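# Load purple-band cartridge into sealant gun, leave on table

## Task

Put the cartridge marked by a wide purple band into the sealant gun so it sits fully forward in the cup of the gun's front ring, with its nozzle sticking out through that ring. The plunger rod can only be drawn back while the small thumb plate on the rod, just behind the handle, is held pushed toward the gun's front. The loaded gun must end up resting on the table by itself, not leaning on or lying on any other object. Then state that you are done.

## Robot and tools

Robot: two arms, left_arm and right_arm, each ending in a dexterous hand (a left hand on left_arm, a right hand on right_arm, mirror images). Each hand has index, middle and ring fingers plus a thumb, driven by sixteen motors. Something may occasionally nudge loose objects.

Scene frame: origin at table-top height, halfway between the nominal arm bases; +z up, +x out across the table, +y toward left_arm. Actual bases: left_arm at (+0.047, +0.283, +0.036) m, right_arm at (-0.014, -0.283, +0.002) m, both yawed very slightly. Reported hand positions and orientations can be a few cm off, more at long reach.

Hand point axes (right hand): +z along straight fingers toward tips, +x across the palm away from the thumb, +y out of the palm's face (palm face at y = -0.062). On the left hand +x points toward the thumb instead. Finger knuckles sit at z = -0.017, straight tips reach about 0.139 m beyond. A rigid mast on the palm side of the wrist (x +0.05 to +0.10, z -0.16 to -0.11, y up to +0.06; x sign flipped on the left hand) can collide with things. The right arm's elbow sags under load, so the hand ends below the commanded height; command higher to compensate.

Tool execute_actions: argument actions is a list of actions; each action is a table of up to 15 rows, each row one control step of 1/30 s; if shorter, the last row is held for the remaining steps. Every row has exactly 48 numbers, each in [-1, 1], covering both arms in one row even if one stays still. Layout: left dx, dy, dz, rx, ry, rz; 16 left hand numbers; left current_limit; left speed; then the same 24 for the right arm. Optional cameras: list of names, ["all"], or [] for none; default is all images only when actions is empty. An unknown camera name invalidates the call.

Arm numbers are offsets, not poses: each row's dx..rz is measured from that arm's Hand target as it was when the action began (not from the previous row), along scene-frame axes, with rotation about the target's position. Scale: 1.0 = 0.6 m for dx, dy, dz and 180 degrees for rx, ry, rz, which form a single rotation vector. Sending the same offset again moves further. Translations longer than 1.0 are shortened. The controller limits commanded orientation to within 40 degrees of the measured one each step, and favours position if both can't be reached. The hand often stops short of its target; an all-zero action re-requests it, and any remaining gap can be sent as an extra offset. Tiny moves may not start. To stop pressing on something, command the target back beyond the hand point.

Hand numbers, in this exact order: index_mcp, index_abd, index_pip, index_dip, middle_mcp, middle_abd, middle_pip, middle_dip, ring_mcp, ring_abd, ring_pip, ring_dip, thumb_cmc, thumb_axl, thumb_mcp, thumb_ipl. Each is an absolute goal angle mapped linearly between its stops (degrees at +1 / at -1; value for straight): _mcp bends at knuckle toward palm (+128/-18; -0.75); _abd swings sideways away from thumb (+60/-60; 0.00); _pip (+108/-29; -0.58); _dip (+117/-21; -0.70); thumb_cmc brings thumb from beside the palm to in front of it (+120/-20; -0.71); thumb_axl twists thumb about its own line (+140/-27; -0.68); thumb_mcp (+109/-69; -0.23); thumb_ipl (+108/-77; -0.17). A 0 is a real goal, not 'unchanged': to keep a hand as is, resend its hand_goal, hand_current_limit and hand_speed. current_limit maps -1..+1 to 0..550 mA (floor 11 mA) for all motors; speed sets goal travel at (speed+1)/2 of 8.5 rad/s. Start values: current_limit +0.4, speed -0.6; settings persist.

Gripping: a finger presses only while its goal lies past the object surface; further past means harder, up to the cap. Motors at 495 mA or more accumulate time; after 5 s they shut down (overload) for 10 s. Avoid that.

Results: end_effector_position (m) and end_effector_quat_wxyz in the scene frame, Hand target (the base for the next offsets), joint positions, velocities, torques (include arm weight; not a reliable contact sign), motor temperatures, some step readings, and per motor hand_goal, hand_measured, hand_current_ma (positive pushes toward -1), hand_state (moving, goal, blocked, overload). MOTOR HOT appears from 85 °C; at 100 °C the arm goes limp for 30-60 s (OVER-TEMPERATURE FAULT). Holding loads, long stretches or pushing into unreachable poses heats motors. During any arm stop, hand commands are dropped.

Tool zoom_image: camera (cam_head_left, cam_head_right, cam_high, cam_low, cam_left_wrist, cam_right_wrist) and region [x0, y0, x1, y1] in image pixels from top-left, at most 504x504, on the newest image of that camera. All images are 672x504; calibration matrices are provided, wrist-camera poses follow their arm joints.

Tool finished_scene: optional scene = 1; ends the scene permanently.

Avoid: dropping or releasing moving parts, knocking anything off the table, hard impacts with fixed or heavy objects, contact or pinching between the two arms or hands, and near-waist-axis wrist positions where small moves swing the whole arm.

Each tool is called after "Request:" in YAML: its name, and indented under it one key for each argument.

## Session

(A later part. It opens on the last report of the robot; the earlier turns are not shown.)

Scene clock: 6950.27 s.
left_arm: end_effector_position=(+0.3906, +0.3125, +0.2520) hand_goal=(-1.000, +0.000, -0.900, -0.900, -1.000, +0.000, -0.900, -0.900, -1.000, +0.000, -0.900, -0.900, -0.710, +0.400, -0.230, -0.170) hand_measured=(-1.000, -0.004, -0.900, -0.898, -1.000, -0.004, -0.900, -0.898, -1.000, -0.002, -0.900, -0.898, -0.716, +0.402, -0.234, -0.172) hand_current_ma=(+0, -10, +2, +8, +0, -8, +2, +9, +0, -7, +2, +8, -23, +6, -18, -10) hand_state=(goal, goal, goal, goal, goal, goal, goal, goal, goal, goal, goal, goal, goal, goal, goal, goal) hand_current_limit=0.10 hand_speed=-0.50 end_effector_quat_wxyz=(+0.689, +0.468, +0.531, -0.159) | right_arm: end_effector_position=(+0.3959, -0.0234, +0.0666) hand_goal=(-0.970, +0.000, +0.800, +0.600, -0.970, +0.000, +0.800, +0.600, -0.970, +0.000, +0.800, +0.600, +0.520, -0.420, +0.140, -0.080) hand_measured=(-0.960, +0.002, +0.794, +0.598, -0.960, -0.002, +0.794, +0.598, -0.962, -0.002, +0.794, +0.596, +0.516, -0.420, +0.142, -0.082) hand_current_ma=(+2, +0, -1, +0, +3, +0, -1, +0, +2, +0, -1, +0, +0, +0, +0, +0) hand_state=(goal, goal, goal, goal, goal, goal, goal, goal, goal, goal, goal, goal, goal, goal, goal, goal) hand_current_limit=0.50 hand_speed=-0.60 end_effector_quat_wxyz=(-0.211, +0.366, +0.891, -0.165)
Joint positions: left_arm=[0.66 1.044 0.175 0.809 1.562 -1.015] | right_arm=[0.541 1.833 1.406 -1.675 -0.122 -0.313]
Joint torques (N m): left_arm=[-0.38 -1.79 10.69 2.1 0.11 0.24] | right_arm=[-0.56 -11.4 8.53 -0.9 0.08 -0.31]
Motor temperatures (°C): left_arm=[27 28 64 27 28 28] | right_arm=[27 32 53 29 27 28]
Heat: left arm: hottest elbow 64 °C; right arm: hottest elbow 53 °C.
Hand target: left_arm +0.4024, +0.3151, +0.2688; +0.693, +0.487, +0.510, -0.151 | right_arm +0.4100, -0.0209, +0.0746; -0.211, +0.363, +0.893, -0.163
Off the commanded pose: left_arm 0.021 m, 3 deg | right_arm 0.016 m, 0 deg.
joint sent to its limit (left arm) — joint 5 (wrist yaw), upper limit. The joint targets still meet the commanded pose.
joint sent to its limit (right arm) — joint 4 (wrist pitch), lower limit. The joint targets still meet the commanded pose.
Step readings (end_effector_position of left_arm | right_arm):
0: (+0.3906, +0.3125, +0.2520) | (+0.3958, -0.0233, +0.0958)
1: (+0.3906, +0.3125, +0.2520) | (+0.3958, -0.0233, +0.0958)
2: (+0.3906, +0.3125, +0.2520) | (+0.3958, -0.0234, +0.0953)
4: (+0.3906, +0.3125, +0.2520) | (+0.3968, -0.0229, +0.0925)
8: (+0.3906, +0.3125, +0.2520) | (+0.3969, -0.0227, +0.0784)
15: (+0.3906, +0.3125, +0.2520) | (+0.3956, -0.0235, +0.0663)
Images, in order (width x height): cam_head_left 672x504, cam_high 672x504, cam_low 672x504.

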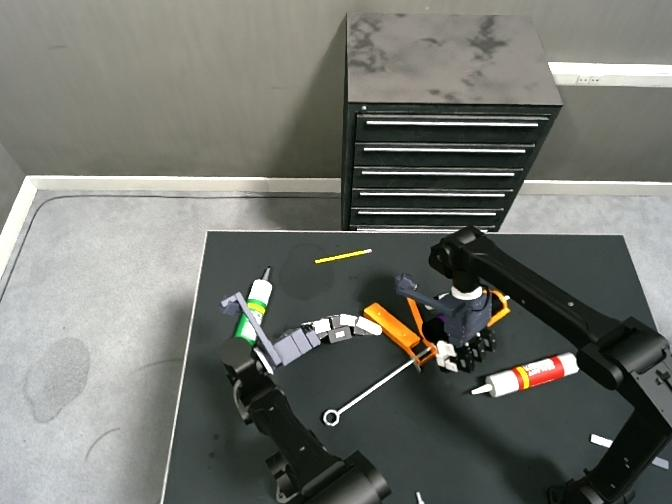

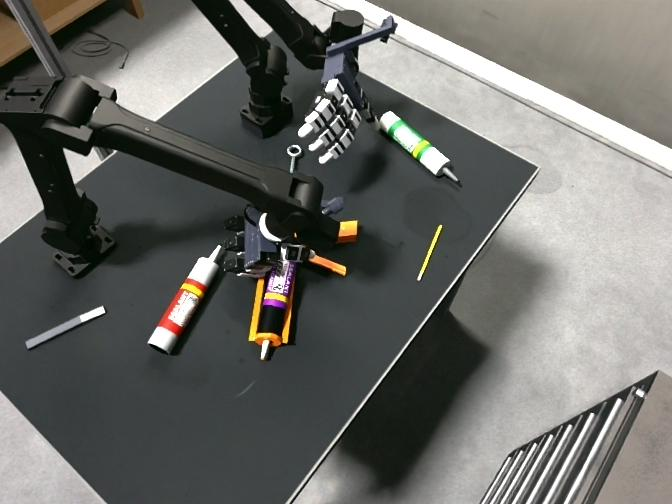

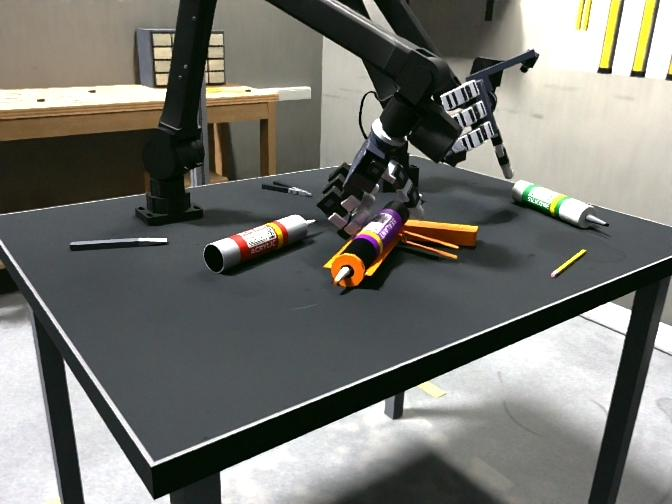

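Request:
execute_actions:
  actions:
    - [[0,0,0,0,0,0,-1,0,-0.9,-0.9,-1,0,-0.9,-0.9,-1,0,-0.9,-0.9,-0.71,0.4,-0.23,-0.17,0.1,-0.5,-0.012,-0.009,0,0,0,0,-0.97,0,0.8,0.6,-0.97,0,0.8,0.6,-0.97,0,0.8,0.6,0.52,-0.42,0.14,-0.08,0.5,-0.6],[0,0,0,0,0,0,-1,0,-0.9,-0.9,-1,0,-0.9,-0.9,-1,0,-0.9,-0.9,-0.71,0.4,-0.23,-0.17,0.1,-0.5,-0.024,-0.018,0,0,0,0,-0.97,0,0.8,0.6,-0.97,0,0.8,0.6,-0.97,0,0.8,0.6,0.52,-0.42,0.14,-0.08,0.5,-0.6],[0,0,0,0,0,0,-1,0,-0.9,-0.9,-1,0,-0.9,-0.9,-1,0,-0.9,-0.9,-0.71,0.4,-0.23,-0.17,0.1,-0.5,-0.03,-0.022,0,0,0,0,-0.97,0,0.8,0.6,-0.97,0,0.8,0.6,-0.97,0,0.8,0.6,0.52,-0.42,0.14,-0.08,0.5,-0.6]]
  cameras: ["cam_head_left", "cam_high","cam_low"]

Request:
zoom_image:
  camera: "cam_high"
  region: [210, 200, 330, 320]

Request:
zoom_image:
  camera: "cam_low"
  region: [310, 130, 470, 290]

Request:
zoom_image:
  camera: "cam_head_left"
  region: [380, 280, 500, 400]

Scene clock: 6961.63 s.
left_arm: end_effector_position=(+0.3906, +0.3125, +0.2520) hand_goal=(-1.000, +0.000, -0.900, -0.900, -1.000, +0.000, -0.900, -0.900, -1.000, +0.000, -0.900, -0.900, -0.710, +0.400, -0.230, -0.170) hand_measured=(-1.000, -0.004, -0.900, -0.898, -1.000, -0.004, -0.900, -0.898, -1.000, -0.002, -0.900, -0.898, -0.716, +0.402, -0.234, -0.172) hand_current_ma=(+0, -10, +2, +8, +0, -8, +2, +9, +0, -7, +2, +8, -23, +6, -18, -10) hand_state=(goal, goal, goal, goal, goal, goal, goal, goal, goal, goal, goal, goal, goal, goal, goal, goal) hand_current_limit=0.10 hand_speed=-0.50 end_effector_quat_wxyz=(+0.689, +0.468, +0.531, -0.159) | right_arm: end_effector_position=(+0.3894, -0.0308, +0.0649) hand_goal=(-0.970, +0.000, +0.800, +0.600, -0.970, +0.000, +0.800, +0.600, -0.970, +0.000, +0.800, +0.600, +0.520, -0.420, +0.140, -0.080) hand_measured=(-0.960, +0.002, +0.794, +0.598, -0.960, -0.002, +0.794, +0.598, -0.962, -0.002, +0.794, +0.596, +0.516, -0.420, +0.142, -0.082) hand_current_ma=(+2, +0, -1, +0, +3, +0, -1, +0, +2, +0, -1, +0, +0, +0, +0, +0) hand_state=(goal, goal, goal, goal, goal, goal, goal, goal, goal, goal, goal, goal, goal, goal, goal, goal) hand_current_limit=0.50 hand_speed=-0.60 end_effector_quat_wxyz=(-0.215, +0.365, +0.890, -0.169)
Joint positions: left_arm=[0.66 1.044 0.175 0.809 1.562 -1.015] | right_arm=[0.534 1.821 1.382 -1.675 -0.119 -0.32]
Joint torques (N m): left_arm=[-0.26 -2.14 10.7 2.1 0.12 0.25] | right_arm=[-0.5 -13.16 5.93 -0.92 0.08 -0.31]
Motor temperatures (°C): left_arm=[27 28 64 27 28 28] | right_arm=[27 32 52 29 27 28]
Heat: left arm: hottest elbow 64 °C; right arm: hottest elbow 52 °C.
Hand target: left_arm +0.4024, +0.3151, +0.2688; +0.693, +0.487, +0.510, -0.151 | right_arm +0.3920, -0.0342, +0.0746; -0.211, +0.363, +0.893, -0.163
Off the commanded pose: left_arm 0.021 m, 3 deg | right_arm 0.011 m, 1 deg.
joint sent to its limit (left arm) — joint 5 (wrist yaw), upper limit. The joint targets still meet the commanded pose.
joint sent to its limit (right arm) — joint 4 (wrist pitch), lower limit. The joint targets still meet the commanded pose.
Step readings (end_effector_position of left_arm | right_arm):
0: (+0.3906, +0.3125, +0.2520) | (+0.3958, -0.0234, +0.0666)
1: (+0.3906, +0.3125, +0.2520) | (+0.3958, -0.0234, +0.0666)
2: (+0.3906, +0.3125, +0.2520) | (+0.3958, -0.0234, +0.0666)
4: (+0.3906, +0.3125, +0.2520) | (+0.3959, -0.0238, +0.0665)
8: (+0.3906, +0.3125, +0.2520) | (+0.3926, -0.0275, +0.0649)
15: (+0.3906, +0.3125, +0.2520) | (+0.3891, -0.0305, +0.0641)
Images, in order (width x height): cam_head_left 672x504, cam_high 672x504, cam_low 672x504.

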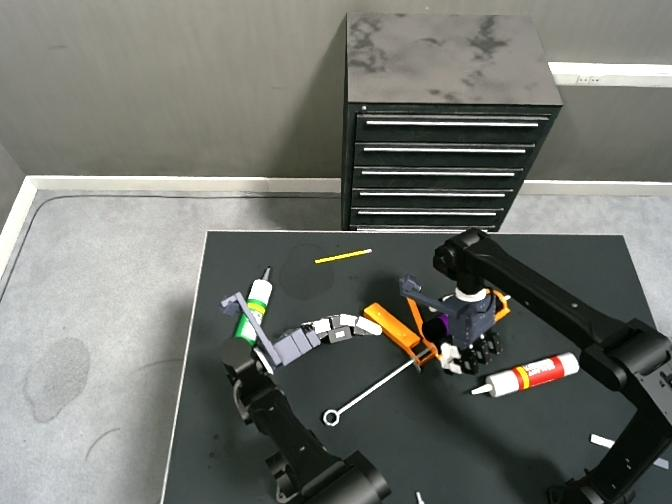

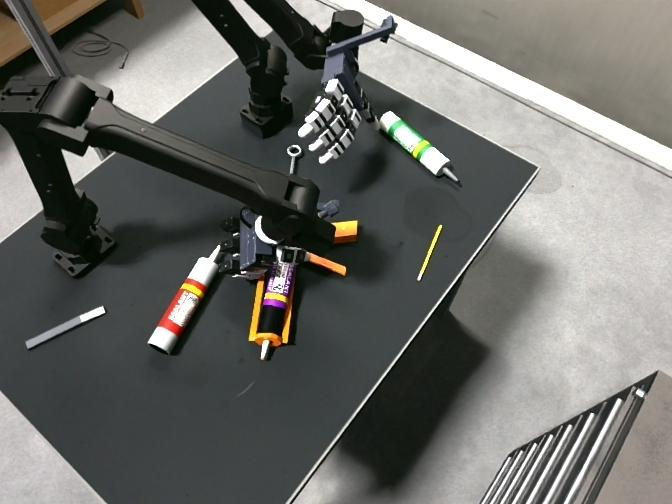

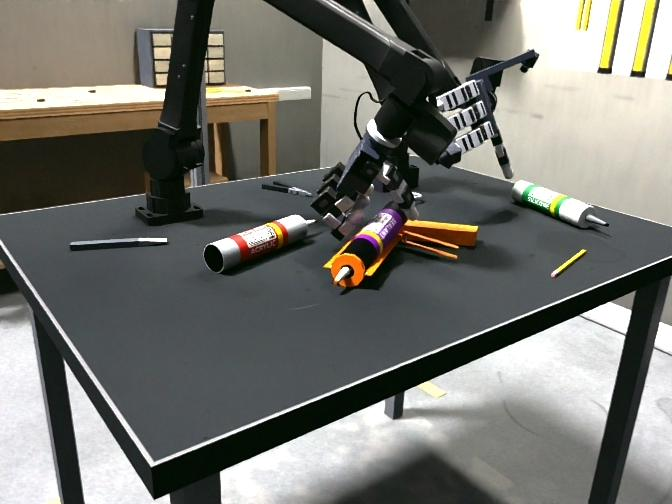

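Scaled by 4.200 from the camera's 672x504 image, which has a finer 960x720 frame.

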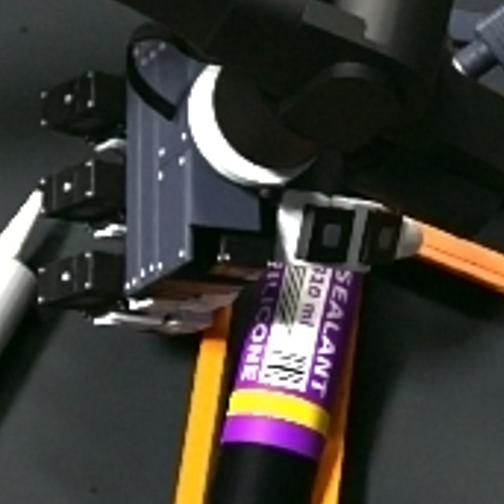

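Scaled by 3.150 from the camera's 672x504 image, which has a finer 960x720 frame.

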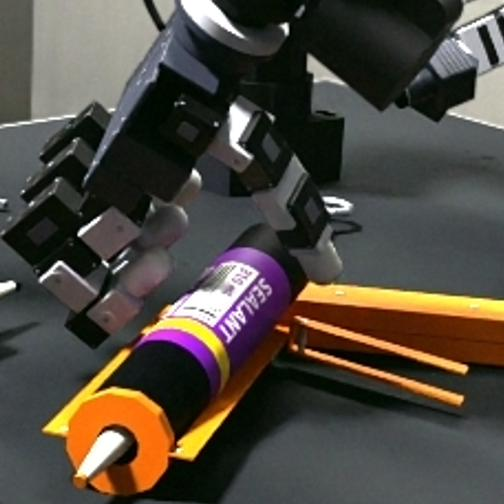

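Scaled by 4.200 from the camera's 672x504 image, which has a finer 960x720 frame.

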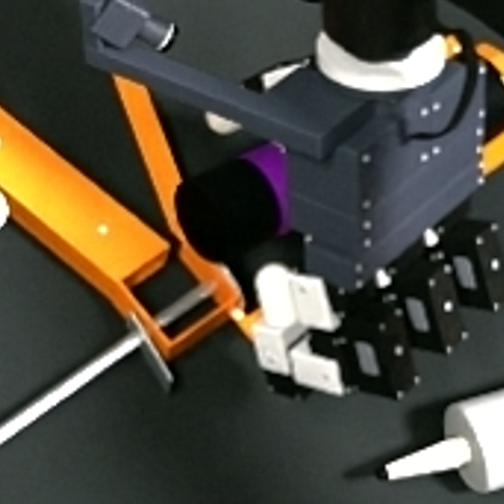

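Request:
execute_actions:
  actions:
    - [[0,0,0,0,0,0,-1,0,-0.9,-0.9,-1,0,-0.9,-0.9,-1,0,-0.9,-0.9,-0.71,0.4,-0.23,-0.17,0.1,-0.5,-0.008,-0.006,0,0,0,0,-0.97,0,0.8,0.6,-0.97,0,0.8,0.6,-0.97,0,0.8,0.6,0.52,-0.42,0.14,-0.08,0.5,-0.6],[0,0,0,0,0,0,-1,0,-0.9,-0.9,-1,0,-0.9,-0.9,-1,0,-0.9,-0.9,-0.71,0.4,-0.23,-0.17,0.1,-0.5,-0.016,-0.012,0,0,0,0,-0.97,0,0.8,0.6,-0.97,0,0.8,0.6,-0.97,0,0.8,0.6,0.52,-0.42,0.14,-0.08,0.5,-0.6],[0,0,0,0,0,0,-1,0,-0.9,-0.9,-1,0,-0.9,-0.9,-1,0,-0.9,-0.9,-0.71,0.4,-0.23,-0.17,0.1,-0.5,-0.024,-0.017,0,0,0,0,-0.97,0,0.8,0.6,-0.97,0,0.8,0.6,-0.97,0,0.8,0.6,0.52,-0.42,0.14,-0.08,0.5,-0.6]]
  cameras: ["cam_head_left", "cam_high","cam_low"]

Request:
zoom_image:
  camera: "cam_high"
  region: [210, 200, 330, 320]

Request:
zoom_image:
  camera: "cam_low"
  region: [310, 130, 470, 290]

Request:
zoom_image:
  camera: "cam_head_left"
  region: [380, 280, 500, 400]

Scene clock: 6977.50 s.
left_arm: end_effector_position=(+0.3906, +0.3125, +0.2520) hand_goal=(-1.000, +0.000, -0.900, -0.900, -1.000, +0.000, -0.900, -0.900, -1.000, +0.000, -0.900, -0.900, -0.710, +0.400, -0.230, -0.170) hand_measured=(-1.000, -0.004, -0.900, -0.898, -1.000, -0.004, -0.900, -0.898, -1.000, -0.002, -0.900, -0.898, -0.716, +0.402, -0.234, -0.172) hand_current_ma=(+0, -10, +2, +8, +0, -8, +2, +9, +0, -7, +2, +8, -23, +6, -18, -10) hand_state=(goal, goal, goal, goal, goal, goal, goal, goal, goal, goal, goal, goal, goal, goal, goal, goal) hand_current_limit=0.10 hand_speed=-0.50 end_effector_quat_wxyz=(+0.689, +0.468, +0.531, -0.159) | right_arm: end_effector_position=(+0.3726, -0.0420, +0.0676) hand_goal=(-0.970, +0.000, +0.800, +0.600, -0.970, +0.000, +0.800, +0.600, -0.970, +0.000, +0.800, +0.600, +0.520, -0.420, +0.140, -0.080) hand_measured=(-0.960, +0.002, +0.794, +0.598, -0.960, -0.002, +0.794, +0.598, -0.962, -0.002, +0.794, +0.596, +0.516, -0.420, +0.140, -0.082) hand_current_ma=(+2, +0, -1, +0, +3, +0, -1, +0, +2, +0, -1, +0, +0, +0, +0, +0) hand_state=(goal, goal, goal, goal, goal, goal, goal, goal, goal, goal, goal, goal, goal, goal, goal, goal) hand_current_limit=0.50 hand_speed=-0.60 end_effector_quat_wxyz=(-0.218, +0.364, +0.889, -0.173)
Joint positions: left_arm=[0.66 1.044 0.175 0.809 1.562 -1.015] | right_arm=[0.531 1.778 1.326 -1.673 -0.117 -0.324]
Joint torques (N m): left_arm=[-0.32 -2.02 10.67 2.1 0.15 0.24] | right_arm=[-0.5 -12.45 5.89 -0.51 0.09 -0.31]
Motor temperatures (°C): left_arm=[27 28 64 27 28 28] | right_arm=[27 34 51 29 27 28]
Heat: left arm: hottest elbow 64 °C; right arm: hottest elbow 51 °C.
Hand target: left_arm +0.4024, +0.3151, +0.2688; +0.693, +0.487, +0.510, -0.151 | right_arm +0.3775, -0.0444, +0.0746; -0.211, +0.363, +0.893, -0.163
Off the commanded pose: left_arm 0.021 m, 3 deg | right_arm 0.009 m, 1 deg.
joint sent to its limit (left arm) — joint 5 (wrist yaw), upper limit. The joint targets still meet the commanded pose.
Step readings (end_effector_position of left_arm | right_arm):
0: (+0.3906, +0.3125, +0.2520) | (+0.3894, -0.0307, +0.0649)
1: (+0.3906, +0.3125, +0.2520) | (+0.3894, -0.0307, +0.0649)
2: (+0.3906, +0.3125, +0.2520) | (+0.3889, -0.0310, +0.0648)
4: (+0.3906, +0.3125, +0.2520) | (+0.3856, -0.0331, +0.0642)
8: (+0.3906, +0.3125, +0.2520) | (+0.3745, -0.0405, +0.0639)
15: (+0.3906, +0.3125, +0.2520) | (+0.3731, -0.0416, +0.0680)
Images, in order (width x height): cam_head_left 672x504, cam_high 672x504, cam_low 672x504.

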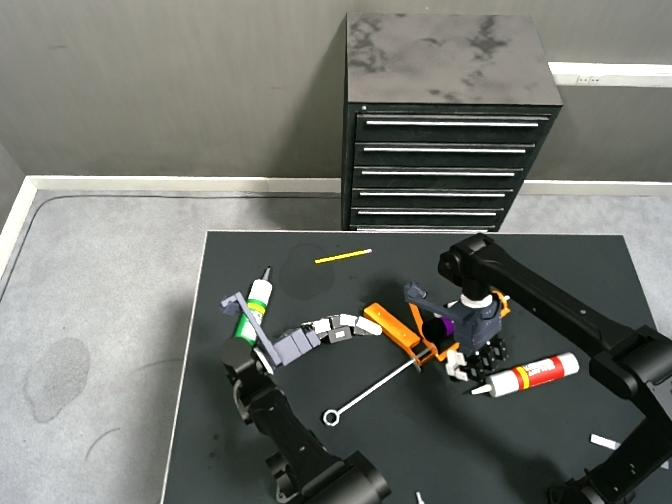

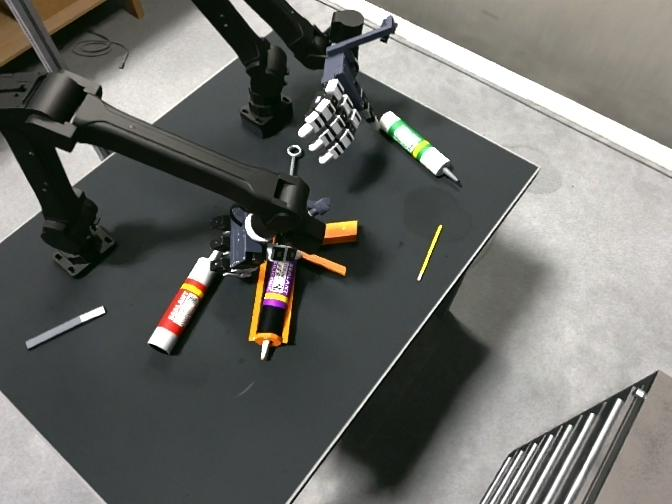

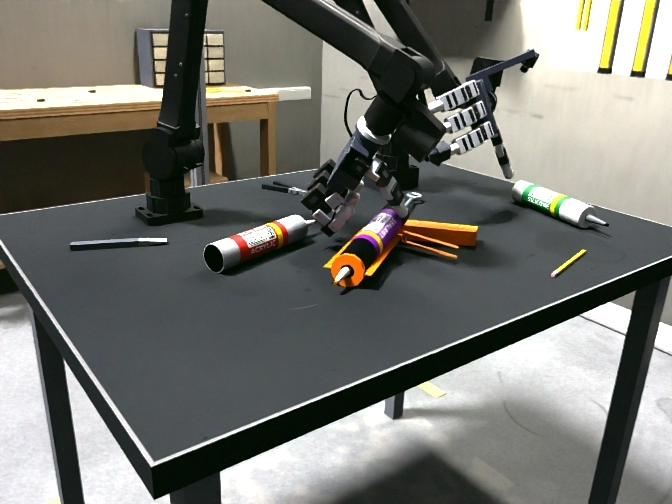

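Scaled by 4.200 from the camera's 672x504 image, which has a finer 960x720 frame.

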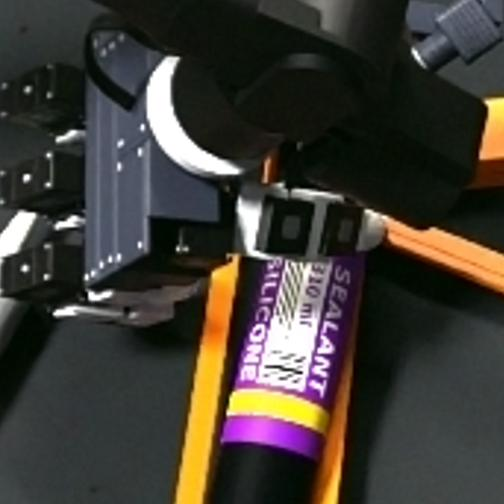

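Scaled by 3.150 from the camera's 672x504 image, which has a finer 960x720 frame.

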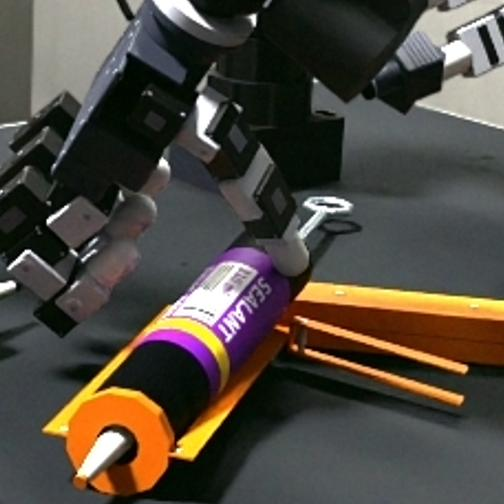

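Scaled by 4.200 from the camera's 672x504 image, which has a finer 960x720 frame.

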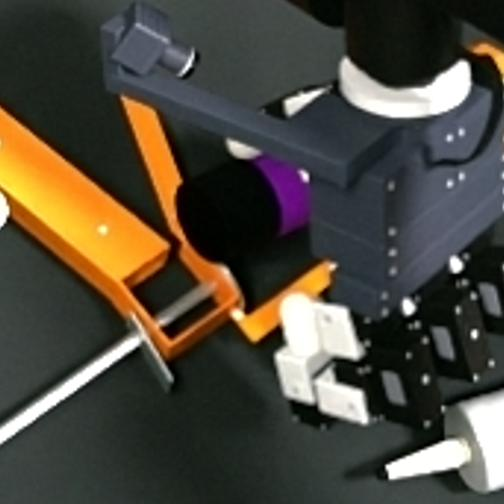

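Request:
execute_actions:
  actions:
    - [[0,0,0,0,0,0,-1,0,-0.9,-0.9,-1,0,-0.9,-0.9,-1,0,-0.9,-0.9,-0.71,0.4,-0.23,-0.17,0.1,-0.5,-0.007,-0.005,-0.002,0,0,0,-0.97,0,0.8,0.6,-0.97,0,0.8,0.6,-0.97,0,0.8,0.6,0.52,-0.42,0.14,-0.08,0.5,-0.6],[0,0,0,0,0,0,-1,0,-0.9,-0.9,-1,0,-0.9,-0.9,-1,0,-0.9,-0.9,-0.71,0.4,-0.23,-0.17,0.1,-0.5,-0.014,-0.010,-0.004,0,0,0,-0.97,0,0.8,0.6,-0.97,0,0.8,0.6,-0.97,0,0.8,0.6,0.52,-0.42,0.14,-0.08,0.5,-0.6]]
  cameras: ["cam_head_left", "cam_high","cam_low"]

Request:
zoom_image:
  camera: "cam_high"
  region: [210, 200, 330, 320]

Request:
zoom_image:
  camera: "cam_low"
  region: [310, 130, 470, 290]

Request:
zoom_image:
  camera: "cam_head_left"
  region: [380, 280, 500, 400]

Scene clock: 7004.33 s.
left_arm: end_effector_position=(+0.3906, +0.3125, +0.2520) hand_goal=(-1.000, +0.000, -0.900, -0.900, -1.000, +0.000, -0.900, -0.900, -1.000, +0.000, -0.900, -0.900, -0.710, +0.400, -0.230, -0.170) hand_measured=(-1.000, -0.004, -0.900, -0.898, -1.000, -0.004, -0.900, -0.898, -1.000, -0.002, -0.900, -0.898, -0.716, +0.402, -0.234, -0.172) hand_current_ma=(+0, -10, +2, +8, +0, -8, +2, +9, +0, -7, +2, +8, -23, +6, -18, -10) hand_state=(goal, goal, goal, goal, goal, goal, goal, goal, goal, goal, goal, goal, goal, goal, goal, goal) hand_current_limit=0.10 hand_speed=-0.50 end_effector_quat_wxyz=(+0.689, +0.468, +0.531, -0.159) | right_arm: end_effector_position=(+0.3678, -0.0457, +0.0682) hand_goal=(-0.970, +0.000, +0.800, +0.600, -0.970, +0.000, +0.800, +0.600, -0.970, +0.000, +0.800, +0.600, +0.520, -0.420, +0.140, -0.080) hand_measured=(-0.960, +0.002, +0.794, +0.598, -0.960, -0.002, +0.794, +0.598, -0.962, -0.002, +0.794, +0.596, +0.518, -0.418, +0.126, -0.086) hand_current_ma=(+2, +0, -1, +0, +3, +0, -1, +0, +2, +0, -1, +0, +0, +0, -8, -2) hand_state=(goal, goal, goal, goal, goal, goal, goal, goal, goal, goal, goal, goal, goal, goal, goal, goal) hand_current_limit=0.50 hand_speed=-0.60 end_effector_quat_wxyz=(-0.214, +0.364, +0.891, -0.168)
Joint positions: left_arm=[0.66 1.044 0.175 0.809 1.562 -1.015] | right_arm=[0.528 1.754 1.296 -1.653 -0.116 -0.329]
Joint torques (N m): left_arm=[0.15 -2.02 10.67 1.99 0.12 0.23] | right_arm=[-0.56 -11.75 5.41 -0.66 0.12 -0.29]
Motor temperatures (°C): left_arm=[27 28 64 27 28 28] | right_arm=[27 34 49 29 27 28]
Heat: left arm: hottest elbow 64 °C; right arm: hottest elbow 49 °C.
Hand target: left_arm +0.4024, +0.3151, +0.2688; +0.693, +0.487, +0.510, -0.151 | right_arm +0.3691, -0.0503, +0.0722; -0.211, +0.363, +0.893, -0.163
Off the commanded pose: left_arm 0.021 m, 3 deg | right_arm 0.006 m, 1 deg.
joint sent to its limit (left arm) — joint 5 (wrist yaw), upper limit. The joint targets still meet the commanded pose.
Step readings (end_effector_position of left_arm | right_arm):
0: (+0.3906, +0.3125, +0.2520) | (+0.3726, -0.0420, +0.0676)
1: (+0.3906, +0.3125, +0.2520) | (+0.3726, -0.0420, +0.0676)
2: (+0.3906, +0.3125, +0.2520) | (+0.3725, -0.0421, +0.0674)
4: (+0.3906, +0.3125, +0.2520) | (+0.3715, -0.0430, +0.0667)
8: (+0.3906, +0.3125, +0.2520) | (+0.3686, -0.0452, +0.0677)
15: (+0.3906, +0.3125, +0.2520) | (+0.3678, -0.0458, +0.0682)
Images, in order (width x height): cam_head_left 672x504, cam_high 672x504, cam_low 672x504.

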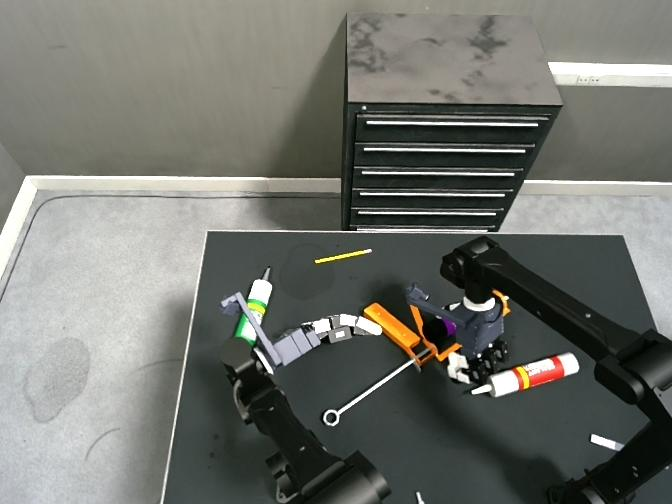

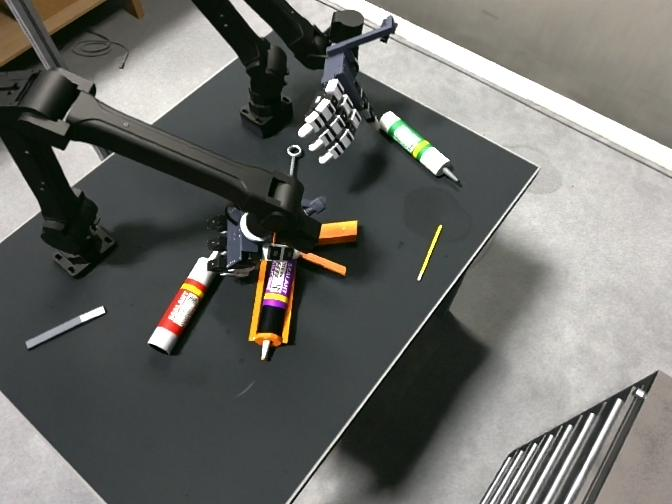

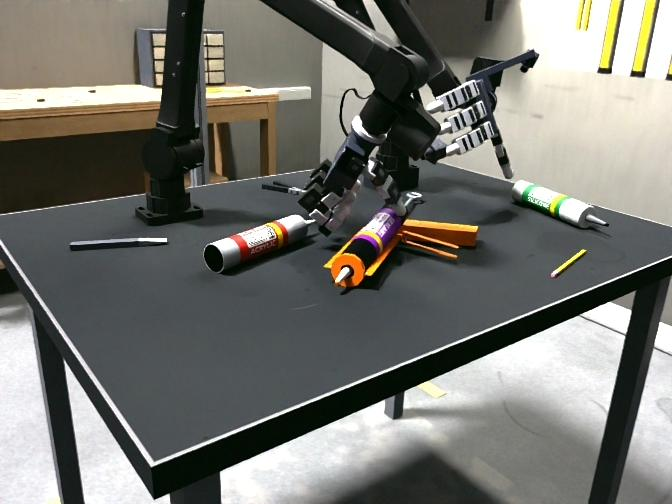

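Scaled by 4.200 from the camera's 672x504 image, which has a finer 960x720 frame.

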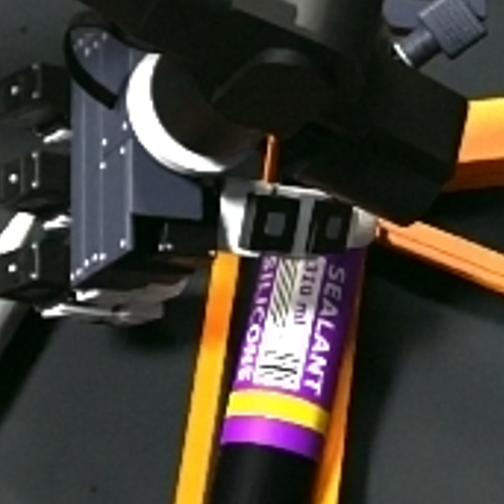

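Scaled by 3.150 from the camera's 672x504 image, which has a finer 960x720 frame.

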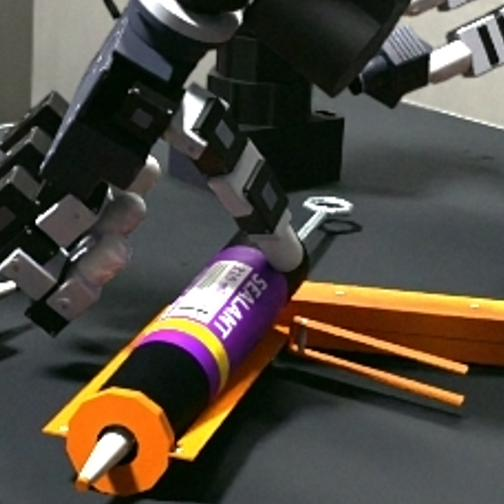

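Scaled by 4.200 from the camera's 672x504 image, which has a finer 960x720 frame.

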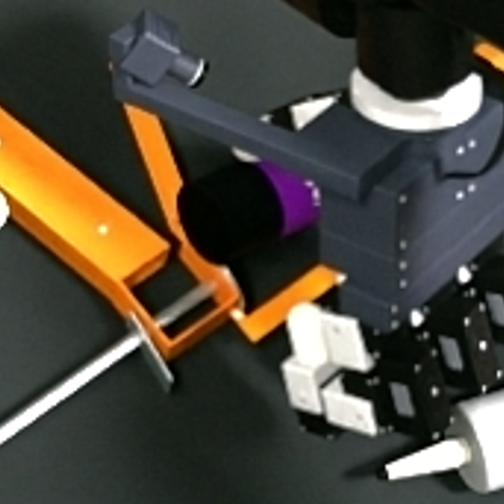

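Request:
execute_actions:
  actions:
    - [[0,0,0,0,0,0,-1,0,-0.9,-0.9,-1,0,-0.9,-0.9,-1,0,-0.9,-0.9,-0.71,0.4,-0.23,-0.17,0.1,-0.5,-0.008,-0.0057,-0.003,0,0,0,-0.97,0,0.8,0.6,-0.97,0,0.8,0.6,-0.97,0,0.8,0.6,0.52,-0.42,0.14,-0.08,0.5,-0.6],[0,0,0,0,0,0,-1,0,-0.9,-0.9,-1,0,-0.9,-0.9,-1,0,-0.9,-0.9,-0.71,0.4,-0.23,-0.17,0.1,-0.5,-0.016,-0.0115,-0.006,0,0,0,-0.97,0,0.8,0.6,-0.97,0,0.8,0.6,-0.97,0,0.8,0.6,0.52,-0.42,0.14,-0.08,0.5,-0.6]]
  cameras: ["cam_head_left", "cam_high","cam_low"]

Request:
zoom_image:
  camera: "cam_high"
  region: [210, 200, 330, 320]

Request:
zoom_image:
  camera: "cam_low"
  region: [310, 130, 470, 290]

Request:
zoom_image:
  camera: "cam_head_left"
  region: [380, 280, 500, 400]

Scene clock: 7014.77 s.
left_arm: end_effector_position=(+0.3906, +0.3125, +0.2520) hand_goal=(-1.000, +0.000, -0.900, -0.900, -1.000, +0.000, -0.900, -0.900, -1.000, +0.000, -0.900, -0.900, -0.710, +0.400, -0.230, -0.170) hand_measured=(-1.000, -0.004, -0.900, -0.898, -1.000, -0.004, -0.900, -0.898, -1.000, -0.002, -0.900, -0.898, -0.716, +0.402, -0.234, -0.172) hand_current_ma=(+0, -10, +2, +8, +0, -8, +2, +9, +0, -7, +2, +8, -23, +6, -18, -10) hand_state=(goal, goal, goal, goal, goal, goal, goal, goal, goal, goal, goal, goal, goal, goal, goal, goal) hand_current_limit=0.10 hand_speed=-0.50 end_effector_quat_wxyz=(+0.689, +0.468, +0.531, -0.159) | right_arm: end_effector_position=(+0.3611, -0.0508, +0.0693) hand_goal=(-0.970, +0.000, +0.800, +0.600, -0.970, +0.000, +0.800, +0.600, -0.970, +0.000, +0.800, +0.600, +0.520, -0.420, +0.140, -0.080) hand_measured=(-0.960, +0.002, +0.794, +0.598, -0.960, -0.002, +0.794, +0.598, -0.962, -0.002, +0.794, +0.596, +0.520, -0.414, +0.112, -0.094) hand_current_ma=(+2, +0, -1, +0, +3, +0, -1, +0, +2, +0, -1, +0, +0, +1, -27, -8) hand_state=(goal, goal, goal, goal, goal, goal, goal, goal, goal, goal, goal, goal, goal, goal, blocked, goal) hand_current_limit=0.50 hand_speed=-0.60 end_effector_quat_wxyz=(-0.210, +0.363, +0.893, -0.161)
Joint positions: left_arm=[0.66 1.044 0.175 0.809 1.562 -1.015] | right_arm=[0.524 1.723 1.259 -1.632 -0.116 -0.334]
Joint torques (N m): left_arm=[-0.38 -1.73 10.77 2.03 0.11 0.25] | right_arm=[-0.56 -10.81 5.01 -0.75 0.18 -0.27]
Motor temperatures (°C): left_arm=[27 28 65 27 28 28] | right_arm=[27 34 48 29 27 28]
Heat: left arm: hottest elbow 65 °C; right arm: hottest elbow 48 °C.
Hand target: left_arm +0.4024, +0.3151, +0.2688; +0.693, +0.487, +0.510, -0.151 | right_arm +0.3595, -0.0574, +0.0687; -0.211, +0.363, +0.893, -0.163
Off the commanded pose: left_arm 0.021 m, 3 deg | right_arm 0.007 m, 0 deg.
joint sent to its limit (left arm) — joint 5 (wrist yaw), upper limit. The joint targets still meet the commanded pose.
Step readings (end_effector_position of left_arm | right_arm):
0: (+0.3906, +0.3125, +0.2520) | (+0.3678, -0.0457, +0.0682)
1: (+0.3906, +0.3125, +0.2520) | (+0.3678, -0.0457, +0.0682)
2: (+0.3906, +0.3125, +0.2520) | (+0.3675, -0.0461, +0.0679)
4: (+0.3906, +0.3125, +0.2520) | (+0.3663, -0.0470, +0.0673)
8: (+0.3906, +0.3125, +0.2520) | (+0.3624, -0.0497, +0.0686)
15: (+0.3906, +0.3125, +0.2520) | (+0.3611, -0.0506, +0.0694)
Images, in order (width x height): cam_head_left 672x504, cam_high 672x504, cam_low 672x504.

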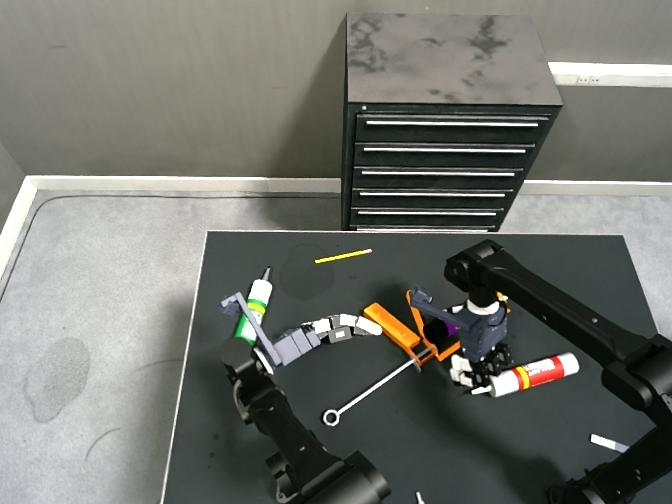

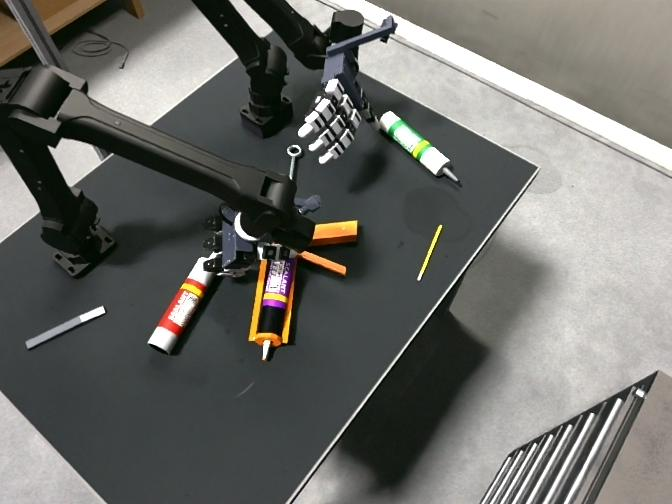

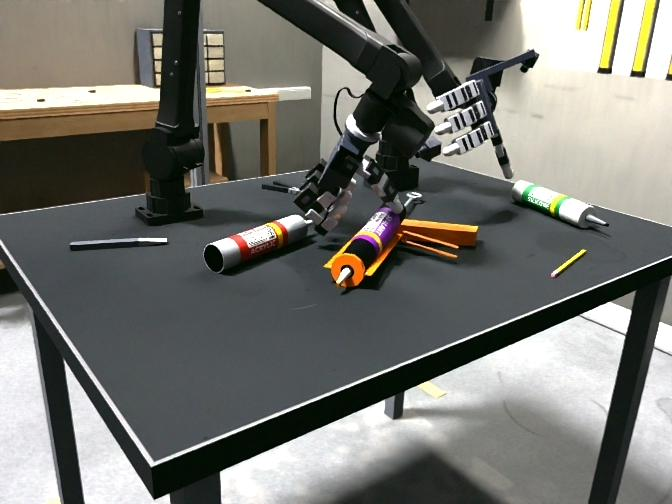

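Scaled by 4.200 from the camera's 672x504 image, which has a finer 960x720 frame.

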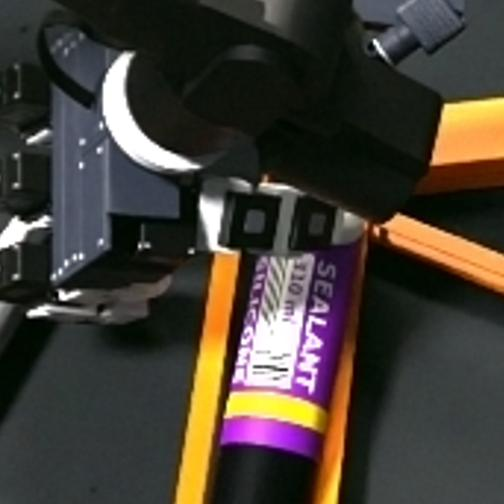

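Scaled by 3.150 from the camera's 672x504 image, which has a finer 960x720 frame.

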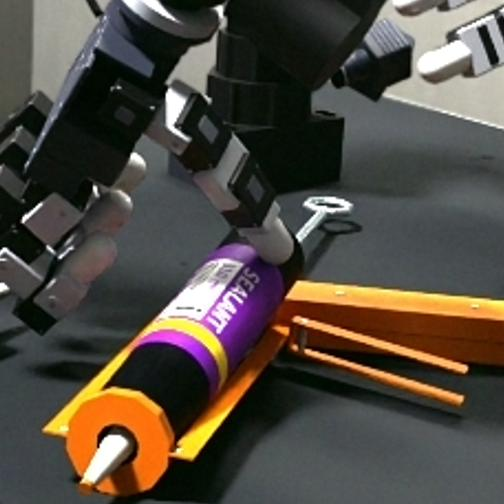

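Scaled by 4.200 from the camera's 672x504 image, which has a finer 960x720 frame.

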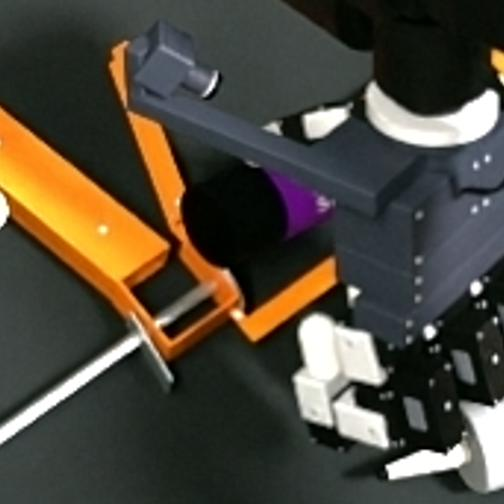

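Request:
execute_actions:
  actions:
    - [[0,0,0,0,0,0,-1,0,-0.9,-0.9,-1,0,-0.9,-0.9,-1,0,-0.9,-0.9,-0.71,0.4,-0.23,-0.17,0.1,-0.5,-0.007,-0.005,-0.004,0,0,0,-0.97,0,0.8,0.6,-0.97,0,0.8,0.6,-0.97,0,0.8,0.6,0.52,-0.42,0.14,-0.08,0.5,-0.6],[0,0,0,0,0,0,-1,0,-0.9,-0.9,-1,0,-0.9,-0.9,-1,0,-0.9,-0.9,-0.71,0.4,-0.23,-0.17,0.1,-0.5,-0.014,-0.009,-0.008,0,0,0,-0.97,0,0.8,0.6,-0.97,0,0.8,0.6,-0.97,0,0.8,0.6,0.52,-0.42,0.14,-0.08,0.5,-0.6]]
  cameras: ["cam_head_left", "cam_high","cam_low"]

Request:
zoom_image:
  camera: "cam_high"
  region: [210, 200, 330, 320]

Request:
zoom_image:
  camera: "cam_low"
  region: [310, 130, 470, 290]

Request:
zoom_image:
  camera: "cam_head_left"
  region: [380, 280, 500, 400]

Scene clock: 7023.03 s.
left_arm: end_effector_position=(+0.3906, +0.3125, +0.2520) hand_goal=(-1.000, +0.000, -0.900, -0.900, -1.000, +0.000, -0.900, -0.900, -1.000, +0.000, -0.900, -0.900, -0.710, +0.400, -0.230, -0.170) hand_measured=(-1.000, -0.004, -0.900, -0.898, -1.000, -0.004, -0.900, -0.898, -1.000, -0.002, -0.900, -0.898, -0.716, +0.402, -0.234, -0.172) hand_current_ma=(+0, -10, +2, +8, +0, -8, +2, +9, +0, -7, +2, +8, -23, +6, -18, -10) hand_state=(goal, goal, goal, goal, goal, goal, goal, goal, goal, goal, goal, goal, goal, goal, goal, goal) hand_current_limit=0.10 hand_speed=-0.50 end_effector_quat_wxyz=(+0.689, +0.468, +0.531, -0.159) | right_arm: end_effector_position=(+0.3557, -0.0540, +0.0688) hand_goal=(-0.970, +0.000, +0.800, +0.600, -0.970, +0.000, +0.800, +0.600, -0.970, +0.000, +0.800, +0.600, +0.520, -0.420, +0.140, -0.080) hand_measured=(-0.960, +0.002, +0.794, +0.598, -0.960, -0.002, +0.794, +0.598, -0.962, -0.002, +0.794, +0.596, +0.524, -0.408, +0.102, -0.098) hand_current_ma=(+2, +0, -1, +0, +3, +0, -1, +0, +2, +0, -1, +0, +0, +4, -48, -13) hand_state=(goal, goal, goal, goal, goal, goal, goal, goal, goal, goal, goal, goal, goal, goal, blocked, goal) hand_current_limit=0.50 hand_speed=-0.60 end_effector_quat_wxyz=(-0.206, +0.362, +0.896, -0.155)
Joint positions: left_arm=[0.66 1.044 0.175 0.809 1.562 -1.015] | right_arm=[0.523 1.699 1.227 -1.609 -0.116 -0.339]
Joint torques (N m): left_arm=[-0.21 -1.55 10.76 2.09 0.12 0.22] | right_arm=[-0.56 -10.05 4.59 -0.83 0.21 -0.24]
Motor temperatures (°C): left_arm=[27 28 65 27 28 28] | right_arm=[27 34 48 29 27 28]
Heat: left arm: hottest elbow 65 °C; right arm: hottest elbow 48 °C.
Hand target: left_arm +0.4024, +0.3151, +0.2688; +0.693, +0.487, +0.510, -0.151 | right_arm +0.3510, -0.0627, +0.0637; -0.211, +0.363, +0.893, -0.163
Off the commanded pose: left_arm 0.021 m, 3 deg | right_arm 0.011 m, 1 deg.
joint sent to its limit (left arm) — joint 5 (wrist yaw), upper limit. The joint targets still meet the commanded pose.
Step readings (end_effector_position of left_arm | right_arm):
0: (+0.3906, +0.3125, +0.2520) | (+0.3611, -0.0508, +0.0693)
1: (+0.3906, +0.3125, +0.2520) | (+0.3611, -0.0508, +0.0693)
2: (+0.3906, +0.3125, +0.2520) | (+0.3609, -0.0509, +0.0689)
4: (+0.3906, +0.3125, +0.2520) | (+0.3600, -0.0515, +0.0681)
8: (+0.3906, +0.3125, +0.2520) | (+0.3568, -0.0534, +0.0686)
15: (+0.3906, +0.3125, +0.2520) | (+0.3558, -0.0540, +0.0689)
Images, in order (width x height): cam_head_left 672x504, cam_high 672x504, cam_low 672x504.

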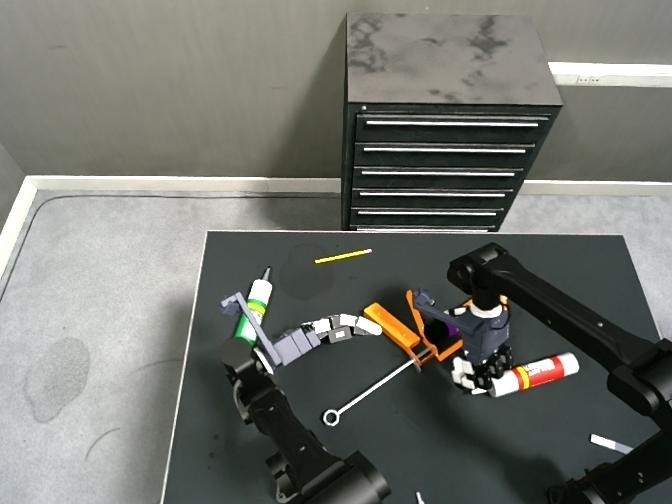

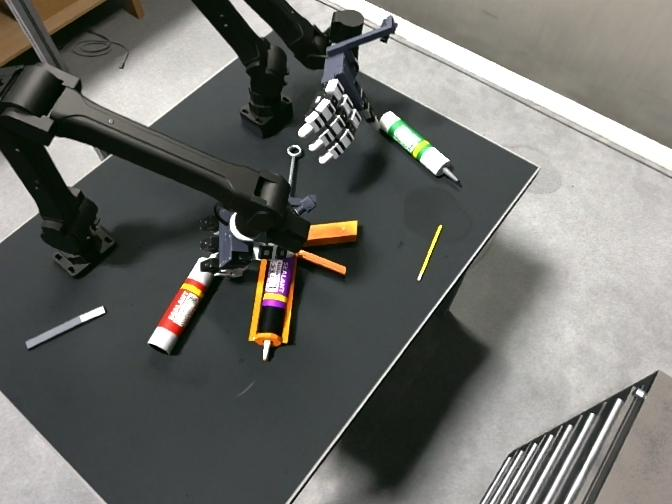

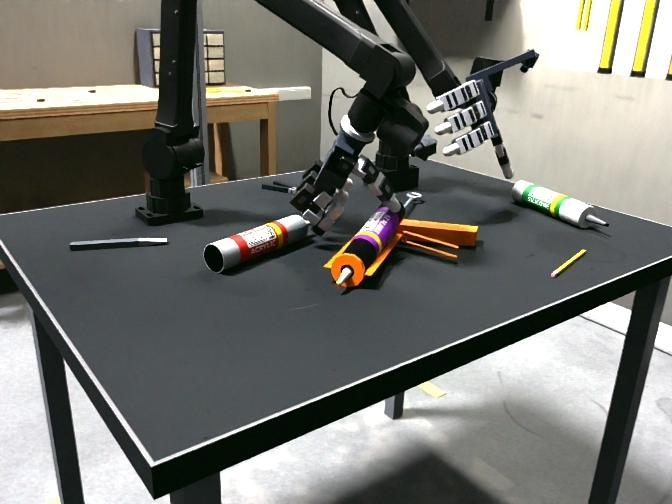

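Scaled by 4.200 from the camera's 672x504 image, which has a finer 960x720 frame.

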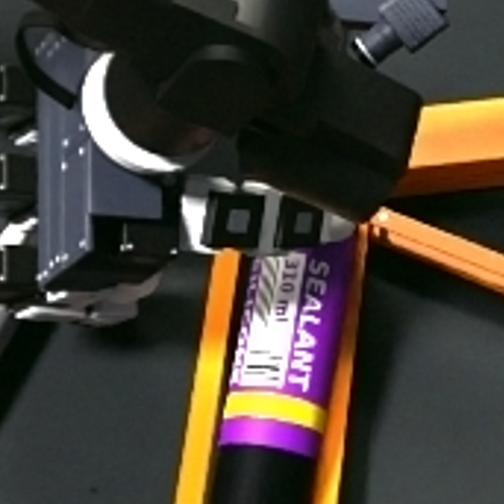

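Scaled by 3.150 from the camera's 672x504 image, which has a finer 960x720 frame.

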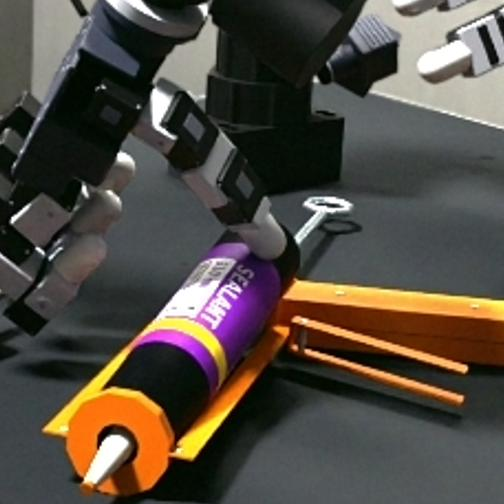

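Scaled by 4.200 from the camera's 672x504 image, which has a finer 960x720 frame.

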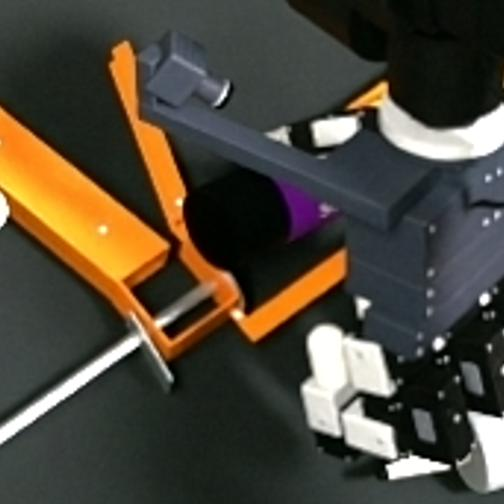

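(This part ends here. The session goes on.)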